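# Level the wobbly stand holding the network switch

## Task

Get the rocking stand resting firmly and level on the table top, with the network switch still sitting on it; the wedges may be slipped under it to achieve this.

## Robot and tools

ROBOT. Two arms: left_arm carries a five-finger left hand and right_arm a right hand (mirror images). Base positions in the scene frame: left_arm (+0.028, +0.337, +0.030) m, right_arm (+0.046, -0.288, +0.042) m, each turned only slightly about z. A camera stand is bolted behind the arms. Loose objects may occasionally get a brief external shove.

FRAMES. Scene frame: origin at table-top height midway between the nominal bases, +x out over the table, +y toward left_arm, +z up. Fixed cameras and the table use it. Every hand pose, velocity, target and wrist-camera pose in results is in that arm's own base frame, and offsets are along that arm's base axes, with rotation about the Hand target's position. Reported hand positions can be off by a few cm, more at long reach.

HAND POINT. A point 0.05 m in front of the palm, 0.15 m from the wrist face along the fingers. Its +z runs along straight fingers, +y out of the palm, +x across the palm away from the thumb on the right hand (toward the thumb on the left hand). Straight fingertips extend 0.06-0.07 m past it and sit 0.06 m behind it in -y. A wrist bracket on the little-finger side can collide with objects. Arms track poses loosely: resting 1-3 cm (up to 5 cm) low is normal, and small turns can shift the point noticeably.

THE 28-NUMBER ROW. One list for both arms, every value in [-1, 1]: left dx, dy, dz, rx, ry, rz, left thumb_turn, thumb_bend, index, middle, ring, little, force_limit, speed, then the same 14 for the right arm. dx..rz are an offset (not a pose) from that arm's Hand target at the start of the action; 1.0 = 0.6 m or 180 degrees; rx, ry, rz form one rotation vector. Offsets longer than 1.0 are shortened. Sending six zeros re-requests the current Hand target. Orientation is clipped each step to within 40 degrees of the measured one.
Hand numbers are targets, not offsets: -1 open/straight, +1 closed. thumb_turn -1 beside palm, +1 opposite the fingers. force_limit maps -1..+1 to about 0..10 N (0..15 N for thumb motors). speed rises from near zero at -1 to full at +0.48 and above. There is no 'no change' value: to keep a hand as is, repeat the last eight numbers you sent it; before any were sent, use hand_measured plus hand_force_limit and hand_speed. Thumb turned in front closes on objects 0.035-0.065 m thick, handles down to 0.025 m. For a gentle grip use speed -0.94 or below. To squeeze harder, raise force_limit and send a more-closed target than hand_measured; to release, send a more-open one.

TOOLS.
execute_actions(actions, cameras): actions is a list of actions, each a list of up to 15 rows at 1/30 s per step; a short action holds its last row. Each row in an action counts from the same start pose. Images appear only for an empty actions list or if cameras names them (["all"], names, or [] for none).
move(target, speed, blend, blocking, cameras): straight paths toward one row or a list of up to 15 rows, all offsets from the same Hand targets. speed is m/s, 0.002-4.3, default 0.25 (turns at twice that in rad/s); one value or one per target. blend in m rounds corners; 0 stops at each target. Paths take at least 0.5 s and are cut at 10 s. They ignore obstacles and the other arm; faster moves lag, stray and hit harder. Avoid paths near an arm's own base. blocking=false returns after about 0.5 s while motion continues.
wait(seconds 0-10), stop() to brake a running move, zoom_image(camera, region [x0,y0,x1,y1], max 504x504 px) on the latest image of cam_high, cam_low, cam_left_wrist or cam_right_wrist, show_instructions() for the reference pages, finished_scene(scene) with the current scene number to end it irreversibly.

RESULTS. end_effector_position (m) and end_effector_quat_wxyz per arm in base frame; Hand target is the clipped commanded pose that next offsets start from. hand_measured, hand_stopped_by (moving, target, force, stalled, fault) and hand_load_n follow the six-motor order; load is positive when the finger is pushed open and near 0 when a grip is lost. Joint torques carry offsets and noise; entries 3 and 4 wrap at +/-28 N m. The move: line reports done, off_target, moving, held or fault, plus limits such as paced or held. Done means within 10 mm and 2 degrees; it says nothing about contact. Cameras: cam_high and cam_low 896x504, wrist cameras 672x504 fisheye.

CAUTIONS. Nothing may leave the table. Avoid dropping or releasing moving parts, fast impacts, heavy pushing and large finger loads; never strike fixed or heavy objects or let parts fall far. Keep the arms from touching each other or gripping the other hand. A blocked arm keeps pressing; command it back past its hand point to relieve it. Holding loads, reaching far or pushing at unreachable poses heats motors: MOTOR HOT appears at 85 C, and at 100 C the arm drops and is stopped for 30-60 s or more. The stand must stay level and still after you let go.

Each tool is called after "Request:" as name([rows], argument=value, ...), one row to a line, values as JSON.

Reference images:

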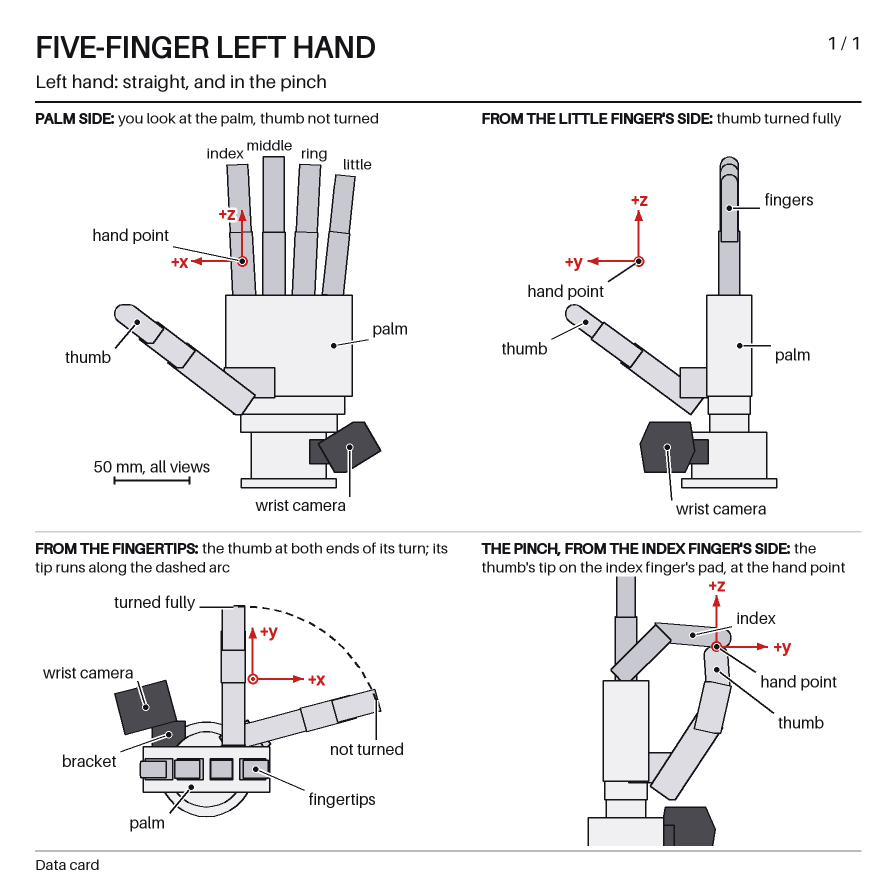

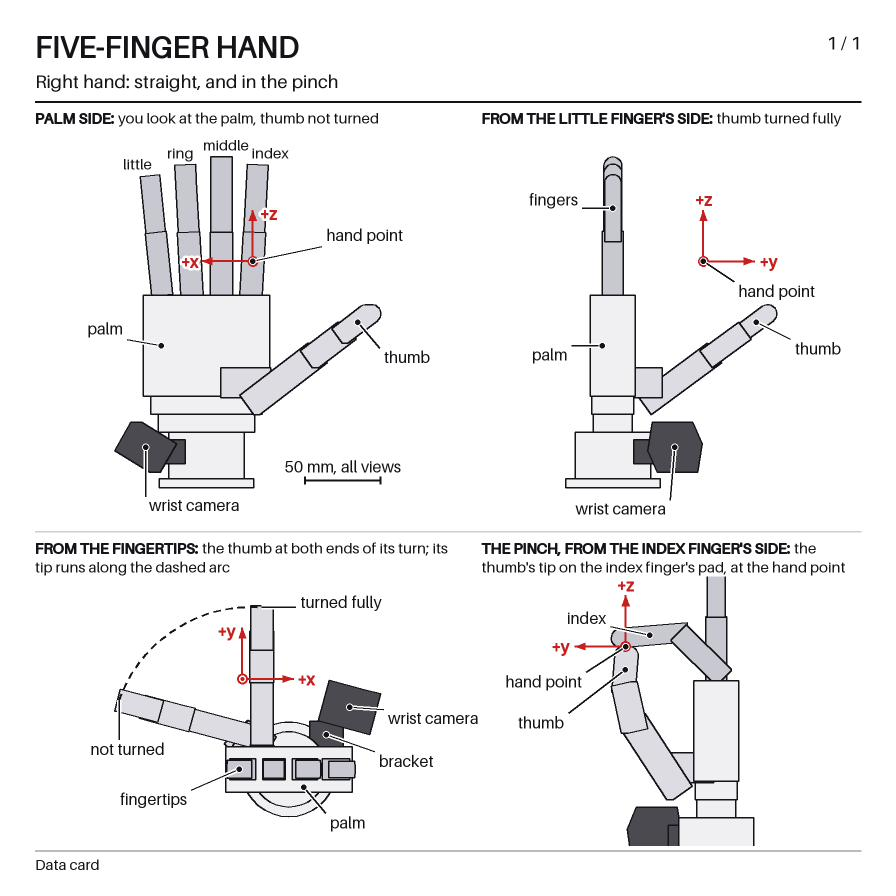

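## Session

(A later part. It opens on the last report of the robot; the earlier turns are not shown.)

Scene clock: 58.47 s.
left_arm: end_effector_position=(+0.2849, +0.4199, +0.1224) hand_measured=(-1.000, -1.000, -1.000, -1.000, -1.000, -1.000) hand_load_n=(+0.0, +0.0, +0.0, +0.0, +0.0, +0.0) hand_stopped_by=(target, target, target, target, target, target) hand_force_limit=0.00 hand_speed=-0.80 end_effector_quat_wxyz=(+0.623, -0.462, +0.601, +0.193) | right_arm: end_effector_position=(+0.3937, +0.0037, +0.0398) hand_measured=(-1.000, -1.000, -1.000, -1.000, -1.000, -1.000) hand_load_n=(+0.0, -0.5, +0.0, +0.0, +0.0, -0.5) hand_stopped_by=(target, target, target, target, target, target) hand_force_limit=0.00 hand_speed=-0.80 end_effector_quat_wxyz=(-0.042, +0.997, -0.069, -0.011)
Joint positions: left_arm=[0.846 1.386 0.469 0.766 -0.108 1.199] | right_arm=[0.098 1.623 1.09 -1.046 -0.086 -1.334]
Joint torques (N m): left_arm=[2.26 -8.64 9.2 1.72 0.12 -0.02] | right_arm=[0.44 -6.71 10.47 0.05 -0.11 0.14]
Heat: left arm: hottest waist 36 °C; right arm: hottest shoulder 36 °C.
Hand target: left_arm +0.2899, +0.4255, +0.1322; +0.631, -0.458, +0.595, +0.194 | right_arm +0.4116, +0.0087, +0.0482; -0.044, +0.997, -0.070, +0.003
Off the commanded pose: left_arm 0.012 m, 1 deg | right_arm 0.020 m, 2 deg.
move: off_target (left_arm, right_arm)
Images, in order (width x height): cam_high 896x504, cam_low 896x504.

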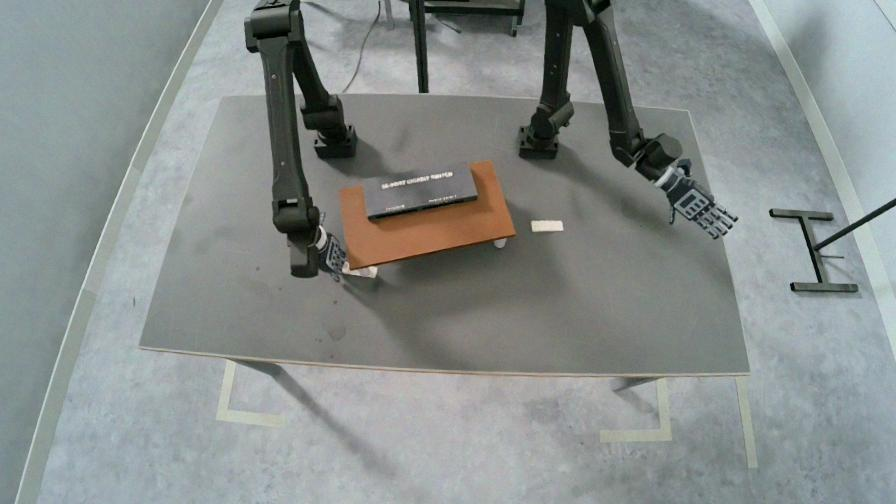

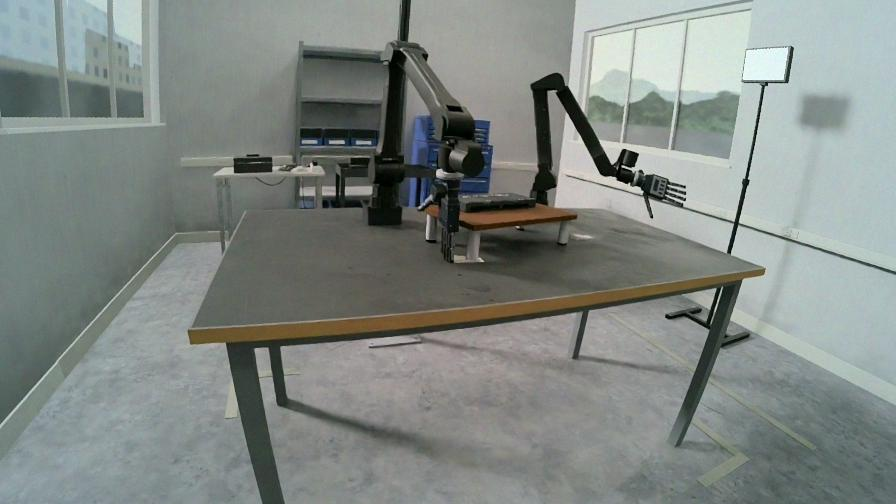

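Request:
move(target=[0,0,0,0,0,0,-1,-1,-1,-1,-1,-1,0,-0.8,0.0015,0.0117,0,0,0,0,-1,-1,-1,-1,-1,-1,0,-0.8], speed=0.04, cameras=["cam_high","cam_low","cam_right_wrist"])

Request:
zoom_image(camera="cam_high", region=[300, 220, 400, 300])

Request:
zoom_image(camera="cam_low", region=[430, 220, 490, 270])

Scene clock: 60.07 s.
left_arm: end_effector_position=(+0.2849, +0.4199, +0.1224) hand_measured=(-1.000, -1.000, -1.000, -1.000, -1.000, -1.000) hand_load_n=(+0.0, +0.0, +0.5, +0.0, +0.0, +0.0) hand_stopped_by=(target, target, target, target, target, target) hand_force_limit=0.00 hand_speed=-0.80 end_effector_quat_wxyz=(+0.623, -0.462, +0.601, +0.193) | right_arm: end_effector_position=(+0.3945, +0.0102, +0.0397) hand_measured=(-1.000, -1.000, -1.000, -1.000, -1.000, -1.000) hand_load_n=(+0.0, +0.0, +0.0, +0.0, +0.0, +0.0) hand_stopped_by=(target, target, target, target, target, target) hand_force_limit=0.00 hand_speed=-0.80 end_effector_quat_wxyz=(-0.041, +0.997, -0.070, -0.011)
Joint positions: left_arm=[0.846 1.386 0.469 0.766 -0.108 1.199] | right_arm=[0.113 1.627 1.095 -1.046 -0.086 -1.319]
Joint torques (N m): left_arm=[1.96 -9.23 9.35 1.74 0.01 -0.05] | right_arm=[0.32 -6.77 10.4 0.28 -0.1 0.14]
Heat: left arm: hottest waist 35 °C; right arm: hottest shoulder 35 °C.
Hand target: left_arm +0.2899, +0.4255, +0.1322; +0.631, -0.458, +0.595, +0.194 | right_arm +0.4125, +0.0157, +0.0481; -0.044, +0.997, -0.070, +0.003
Off the commanded pose: left_arm 0.012 m, 1 deg | right_arm 0.021 m, 2 deg.
move: off_target (left_arm, right_arm)
Images, in order (width x height): cam_high 896x504, cam_low 896x504, cam_right_wrist 672x504.

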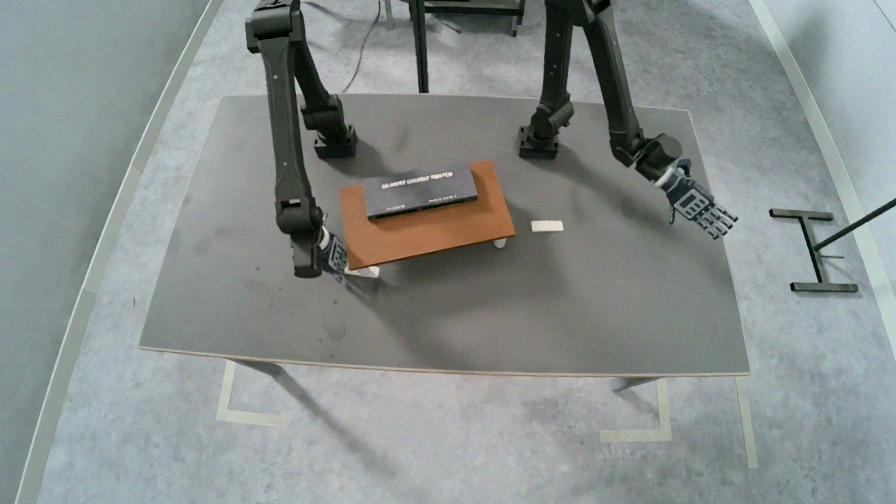

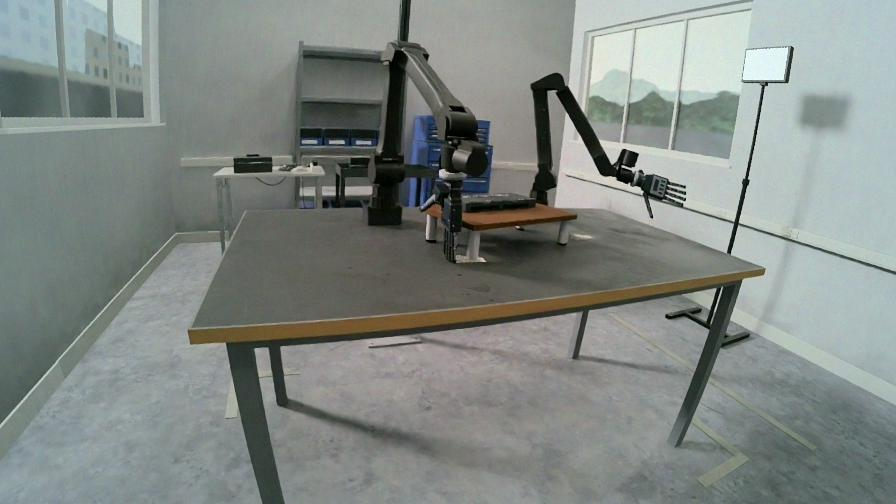

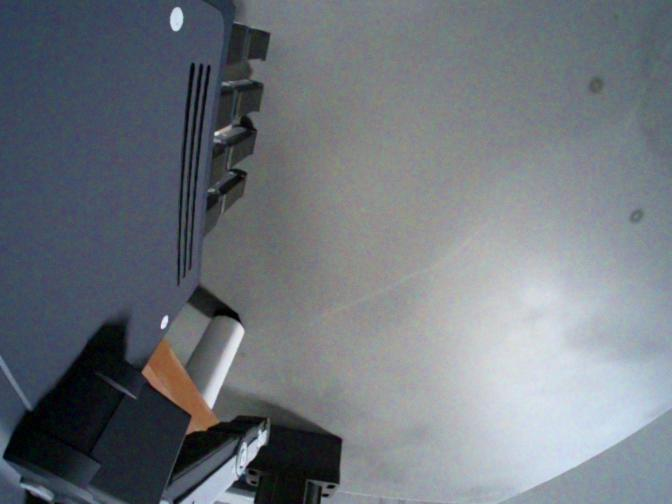

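Scaled by 5.040 from the camera's 896x504 image, which has a finer 1280x720 frame.

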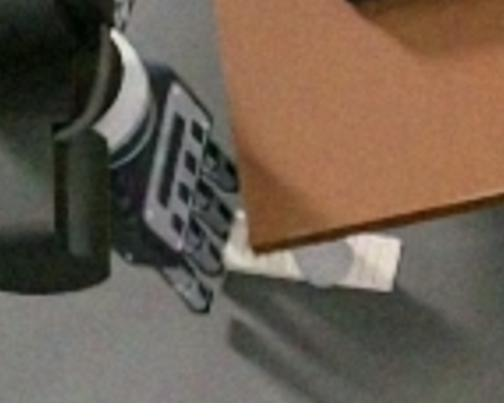

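Scaled by 8.400 from the camera's 896x504 image, which has a finer 1280x720 frame.

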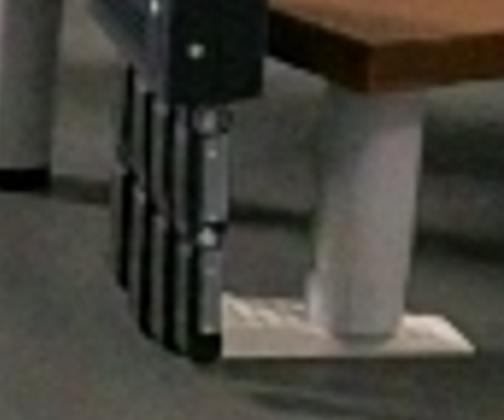

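Request:
move(target=[0,0,0,0,0,0,-1,-1,-1,-1,-1,-1,0,-0.8,0.001,0.01,0,0,0,0,-1,-1,-1,-1,-1,-1,0,-0.8], speed=0.03, cameras=["cam_high","cam_low"])

Request:
zoom_image(camera="cam_high", region=[300, 220, 400, 300])

Request:
zoom_image(camera="cam_low", region=[430, 220, 490, 270])

Scene clock: 61.90 s.
left_arm: end_effector_position=(+0.2849, +0.4199, +0.1224) hand_measured=(-1.000, -1.000, -1.000, -1.000, -1.000, -1.000) hand_load_n=(+0.0, +0.0, +0.0, +0.0, +0.0, +0.0) hand_stopped_by=(target, target, target, target, target, target) hand_force_limit=0.00 hand_speed=-0.80 end_effector_quat_wxyz=(+0.623, -0.462, +0.601, +0.193) | right_arm: end_effector_position=(+0.3944, +0.0141, +0.0398) hand_measured=(-1.000, -1.000, -1.000, -1.000, -1.000, -1.000) hand_load_n=(+0.0, +0.0, +0.0, -0.5, +0.0, +0.0) hand_stopped_by=(target, target, target, target, target, target) hand_force_limit=0.00 hand_speed=-0.80 end_effector_quat_wxyz=(-0.040, +0.997, -0.071, -0.011)
Joint positions: left_arm=[0.846 1.386 0.469 0.766 -0.108 1.199] | right_arm=[0.123 1.628 1.096 -1.046 -0.083 -1.306]
Joint torques (N m): left_arm=[3.37 -9.35 9.11 1.85 0.03 -0.01] | right_arm=[0.73 -6.59 10.69 0.05 -0.17 0.13]
Heat: left arm: hottest waist 35 °C; right arm: hottest shoulder 35 °C.
Hand target: left_arm +0.2899, +0.4255, +0.1322; +0.631, -0.458, +0.595, +0.194 | right_arm +0.4131, +0.0218, +0.0481; -0.044, +0.997, -0.070, +0.003
Off the commanded pose: left_arm 0.012 m, 1 deg | right_arm 0.022 m, 2 deg.
move: off_target (left_arm, right_arm)
Images, in order (width x height): cam_high 896x504, cam_low 896x504.

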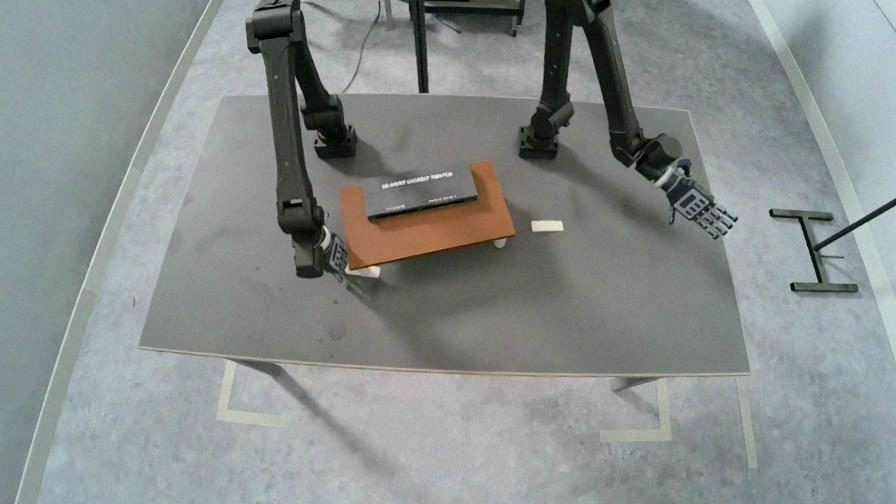

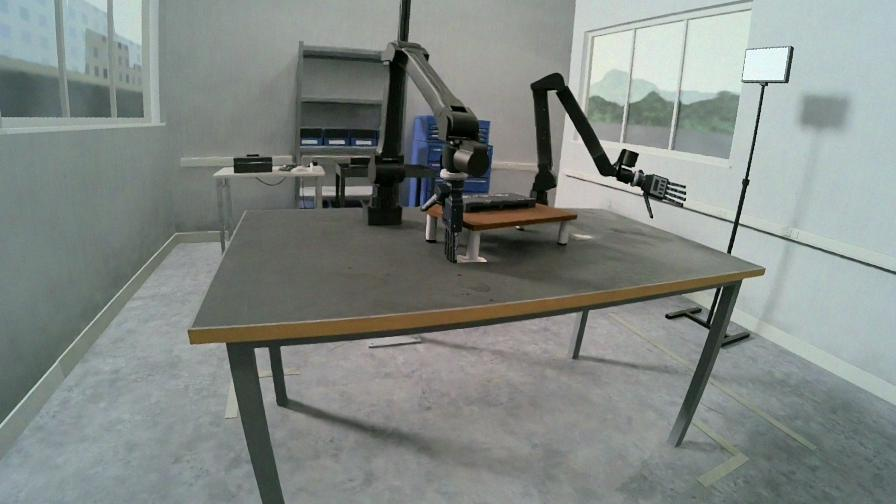

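Scaled by 5.040 from the camera's 896x504 image, which has a finer 1280x720 frame.

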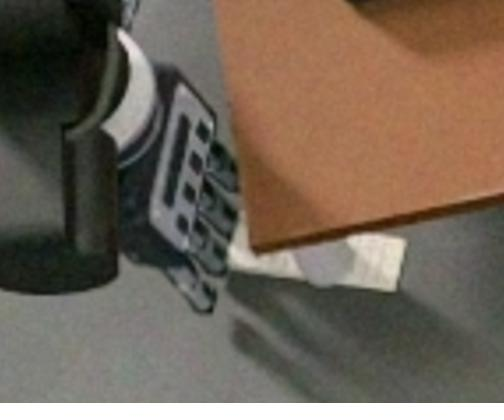

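Scaled by 8.400 from the camera's 896x504 image, which has a finer 1280x720 frame.

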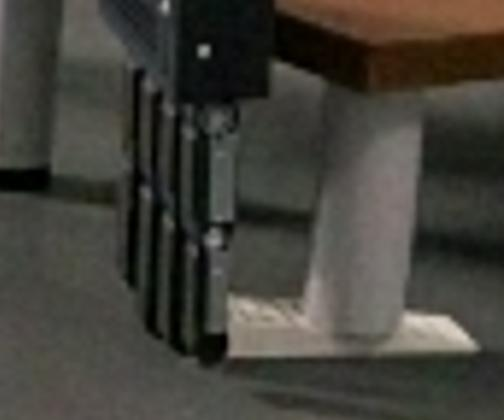

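Request:
move(target=[0,0,0,0,0,0,-1,-1,-1,-1,-1,-1,0,-0.8,0.001,0.0117,0,0,0,0,-1,-1,-1,-1,-1,-1,0,-0.8], speed=0.03, cameras=["cam_high","cam_low"])

Request:
zoom_image(camera="cam_high", region=[300, 220, 400, 300])

Request:
zoom_image(camera="cam_low", region=[430, 220, 490, 270])

Scene clock: 63.20 s.
left_arm: end_effector_position=(+0.2849, +0.4199, +0.1224) hand_measured=(-1.000, -1.000, -1.000, -1.000, -1.000, -1.000) hand_load_n=(+0.0, +0.0, +0.0, +0.0, +0.0, +0.0) hand_stopped_by=(target, target, target, target, target, target) hand_force_limit=0.00 hand_speed=-0.80 end_effector_quat_wxyz=(+0.623, -0.462, +0.601, +0.193) | right_arm: end_effector_position=(+0.3943, +0.0160, +0.0405) hand_measured=(-1.000, -1.000, -1.000, -1.000, -1.000, -1.000) hand_load_n=(+0.0, +0.0, +0.0, -2.0, -0.5, +0.0) hand_stopped_by=(target, target, target, target, target, target) hand_force_limit=0.00 hand_speed=-0.80 end_effector_quat_wxyz=(-0.036, +0.997, -0.074, -0.011)
Joint positions: left_arm=[0.846 1.386 0.469 0.766 -0.108 1.199] | right_arm=[0.13 1.629 1.099 -1.048 -0.075 -1.292]
Joint torques (N m): left_arm=[2.32 -9.29 9.28 1.81 0.04 -0.02] | right_arm=[1.44 -6.77 10.86 0.16 -0.46 0.12]
Heat: left arm: hottest waist 35 °C; right arm: hottest shoulder 35 °C.
Hand target: left_arm +0.2899, +0.4255, +0.1322; +0.631, -0.458, +0.595, +0.194 | right_arm +0.4137, +0.0288, +0.0481; -0.044, +0.997, -0.070, +0.003
Off the commanded pose: left_arm 0.012 m, 1 deg | right_arm 0.024 m, 2 deg.
move: off_target (left_arm, right_arm)
Images, in order (width x height): cam_high 896x504, cam_low 896x504.

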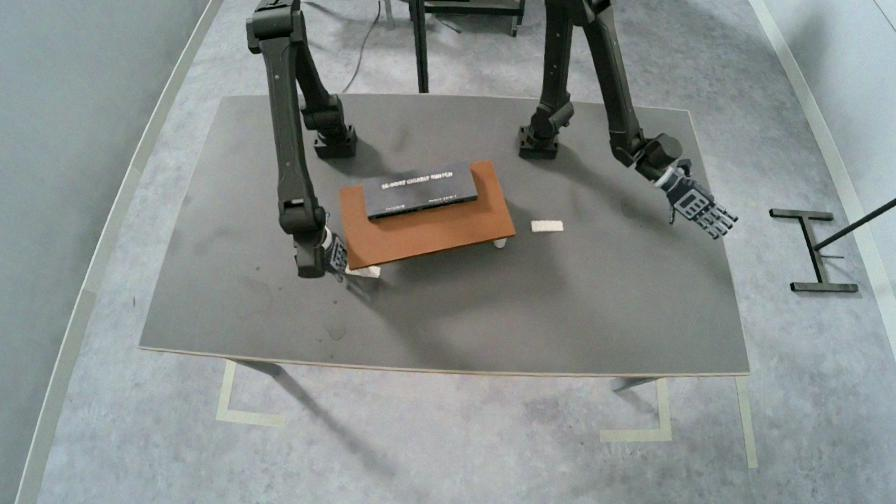

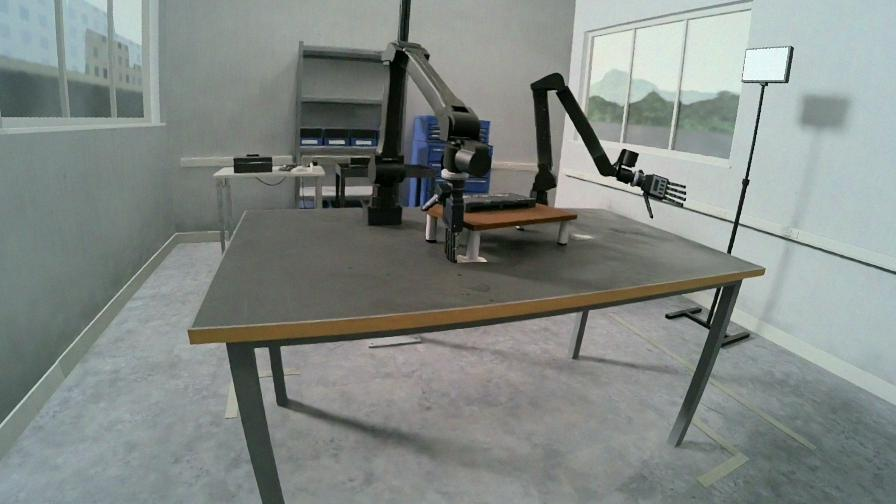

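Scaled by 5.040 from the camera's 896x504 image, which has a finer 1280x720 frame.

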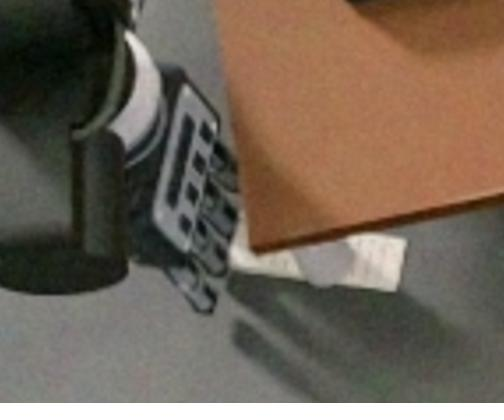

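Scaled by 8.400 from the camera's 896x504 image, which has a finer 1280x720 frame.

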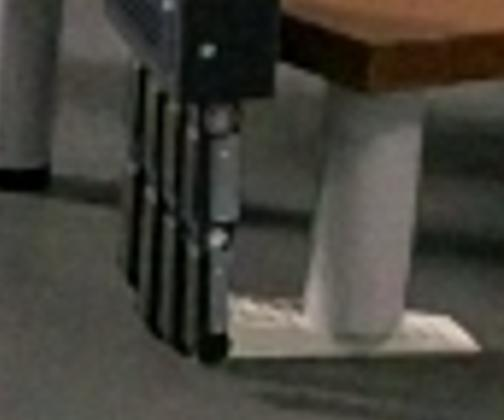

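Request:
move(target=[0,0,0,0,0,0,-1,-1,-1,-1,-1,-1,0,-0.8,0.001,0.0133,0,0,0,0,-1,-1,-1,-1,-1,-1,0,-0.8], speed=0.03, cameras=["cam_high","cam_low"])

Request:
zoom_image(camera="cam_high", region=[300, 220, 400, 300])

Request:
zoom_image(camera="cam_low", region=[430, 220, 490, 270])

Scene clock: 64.87 s.
left_arm: end_effector_position=(+0.2849, +0.4199, +0.1224) hand_measured=(-1.000, -1.000, -1.000, -1.000, -1.000, -1.000) hand_load_n=(+0.0, +0.0, +0.0, +0.0, +0.0, +0.0) hand_stopped_by=(target, target, target, target, target, target) hand_force_limit=0.00 hand_speed=-0.80 end_effector_quat_wxyz=(+0.623, -0.462, +0.601, +0.193) | right_arm: end_effector_position=(+0.3941, +0.0182, +0.0411) hand_measured=(-1.000, -1.000, -1.000, -1.000, -1.000, -1.000) hand_load_n=(+0.0, +0.0, +0.0, -3.0, -1.0, +0.0) hand_stopped_by=(target, target, target, target, target, target) hand_force_limit=0.00 hand_speed=-0.80 end_effector_quat_wxyz=(-0.031, +0.996, -0.078, -0.011)
Joint positions: left_arm=[0.846 1.386 0.469 0.766 -0.108 1.199] | right_arm=[0.139 1.631 1.102 -1.051 -0.065 -1.277]
Joint torques (N m): left_arm=[2.61 -8.82 9.29 1.69 0.01 -0.04] | right_arm=[2.14 -6.53 10.96 0.25 -0.77 0.17]
Heat: left arm: hottest waist 35 °C; right arm: hottest shoulder 35 °C.
Hand target: left_arm +0.2899, +0.4255, +0.1322; +0.631, -0.458, +0.595, +0.194 | right_arm +0.4143, +0.0368, +0.0481; -0.044, +0.997, -0.070, +0.003
Off the commanded pose: left_arm 0.012 m, 1 deg | right_arm 0.028 m, 2 deg.
move: off_target (left_arm, right_arm)
Images, in order (width x height): cam_high 896x504, cam_low 896x504.

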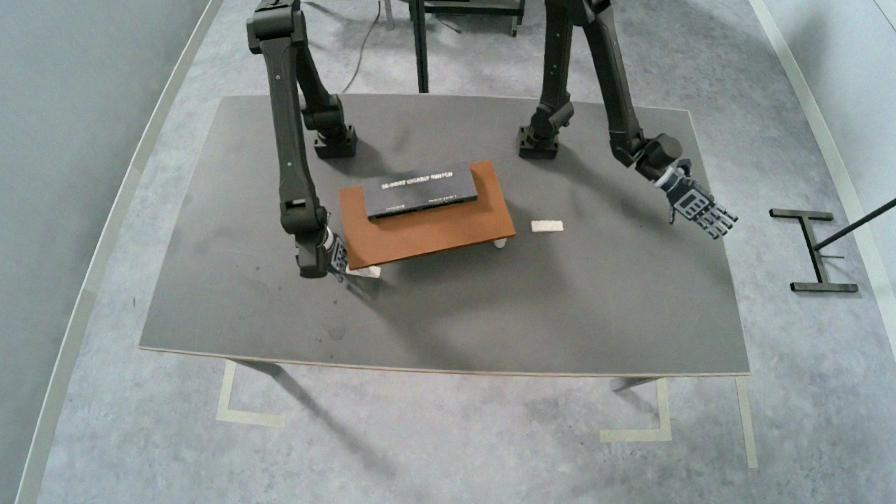

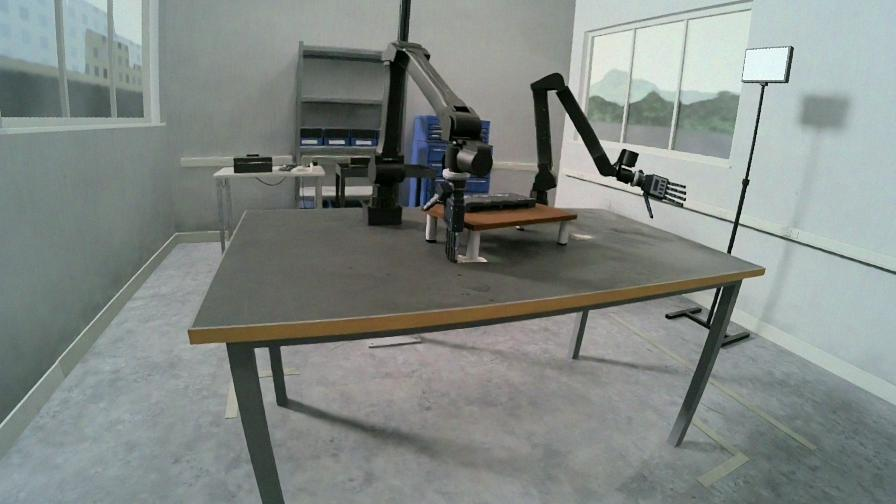

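Scaled by 5.040 from the camera's 896x504 image, which has a finer 1280x720 frame.

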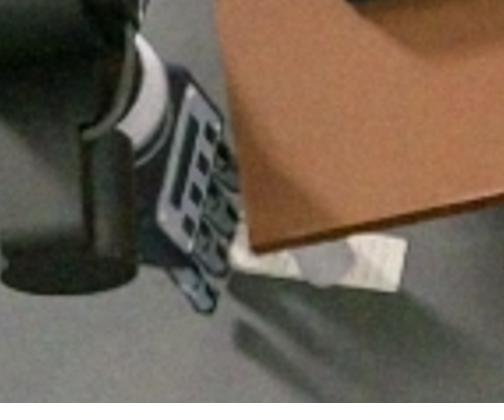

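Scaled by 8.400 from the camera's 896x504 image, which has a finer 1280x720 frame.

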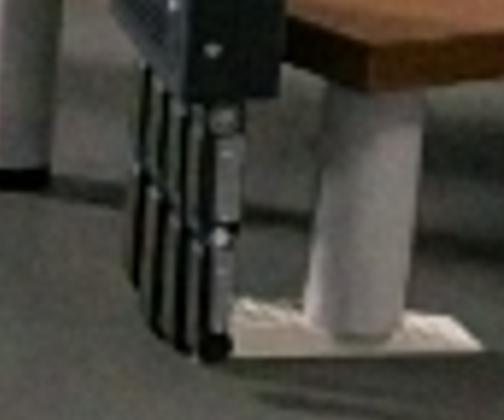

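Request:
move([
  [0,0,0,0,0,0,-1,-1,-1,-1,-1,-1,0,-0.8,-0.01,-0.17,0.01,0,0,0,-1,-1,-1,-1,-1,-1,0,-0.8],
  [0,0,0,0,0,0,-1,-1,-1,-1,-1,-1,0,-0.8,-0.08,-0.3,0.2,0,0,0,-1,-1,-1,-1,-1,-1,0,-0.8],
], speed=[0.1,0.25], cameras=["cam_high","cam_low"])

Request:
zoom_image(camera="cam_high", region=[310, 150, 540, 300])

Request:
zoom_image(camera="cam_low", region=[430, 220, 490, 270])

Request:
zoom_image(camera="cam_low", region=[410, 180, 600, 280])

Scene clock: 68.07 s.
left_arm: end_effector_position=(+0.2849, +0.4199, +0.1224) hand_measured=(-1.000, -1.000, -1.000, -1.000, -1.000, -1.000) hand_load_n=(+0.5, +0.0, +0.0, +0.0, +0.0, +0.0) hand_stopped_by=(target, target, target, target, target, target) hand_force_limit=0.00 hand_speed=-0.80 end_effector_quat_wxyz=(+0.623, -0.462, +0.601, +0.193) | right_arm: end_effector_position=(+0.3537, -0.1408, +0.1536) hand_measured=(-1.000, -1.000, -1.000, -1.000, -1.000, -1.000) hand_load_n=(+0.0, +0.0, +0.0, +0.0, +0.0, +0.0) hand_stopped_by=(target, target, target, target, target, target) hand_force_limit=0.00 hand_speed=-0.80 end_effector_quat_wxyz=(-0.046, +0.996, -0.076, -0.014)
Joint positions: left_arm=[0.846 1.386 0.469 0.766 -0.108 1.199] | right_arm=[-0.255 1.447 1.21 -1.377 -0.085 -1.677]
Joint torques (N m): left_arm=[1.96 -9.58 9.31 1.63 -0.02 -0.05] | right_arm=[0.38 -6.59 11.06 -0.2 -0.16 -0.05]
Heat: left arm: hottest waist 35 °C; right arm: hottest shoulder 35 °C.
Hand target: left_arm +0.2899, +0.4255, +0.1322; +0.631, -0.458, +0.595, +0.194 | right_arm +0.3662, -0.1433, +0.1682; -0.044, +0.997, -0.070, +0.003
Off the commanded pose: left_arm 0.012 m, 1 deg | right_arm 0.019 m, 2 deg.
move: off_target (left_arm, right_arm)
Images, in order (width x height): cam_high 896x504, cam_low 896x504.

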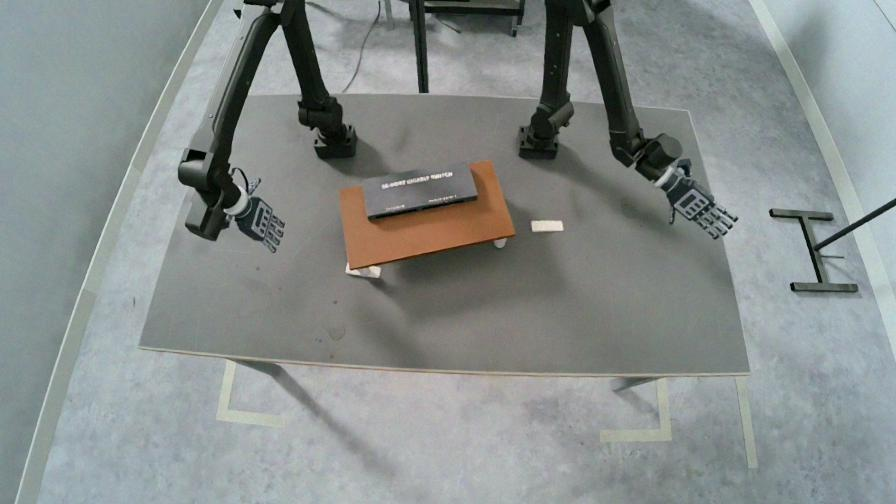

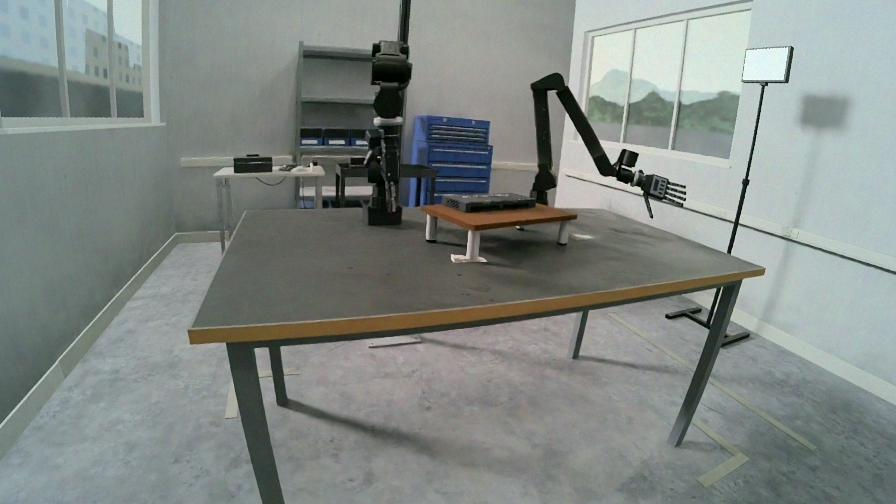

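Scaled by 2.191 from the camera's 896x504 image, which has a finer 1280x720 frame.

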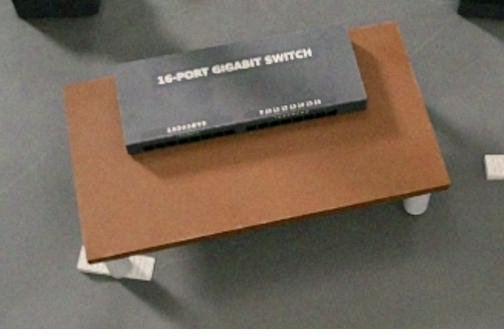

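Scaled by 8.400 from the camera's 896x504 image, which has a finer 1280x720 frame.

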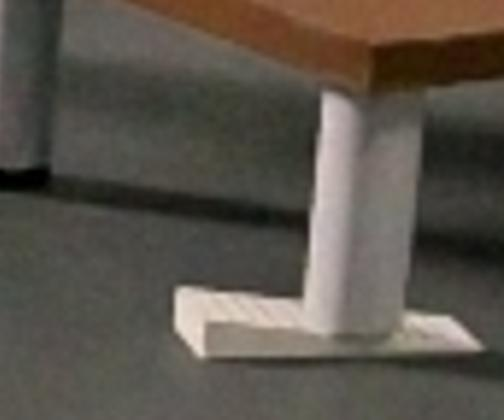

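Scaled by 2.653 from the camera's 896x504 image, which has a finer 1280x720 frame.

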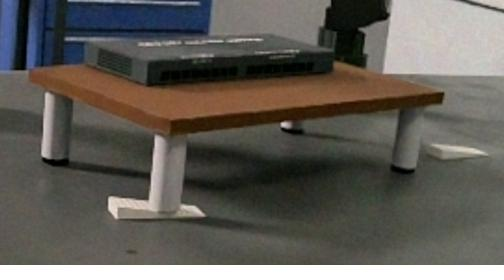

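Request:
finished_scene(scene=1)

The scene is finished: the task was done.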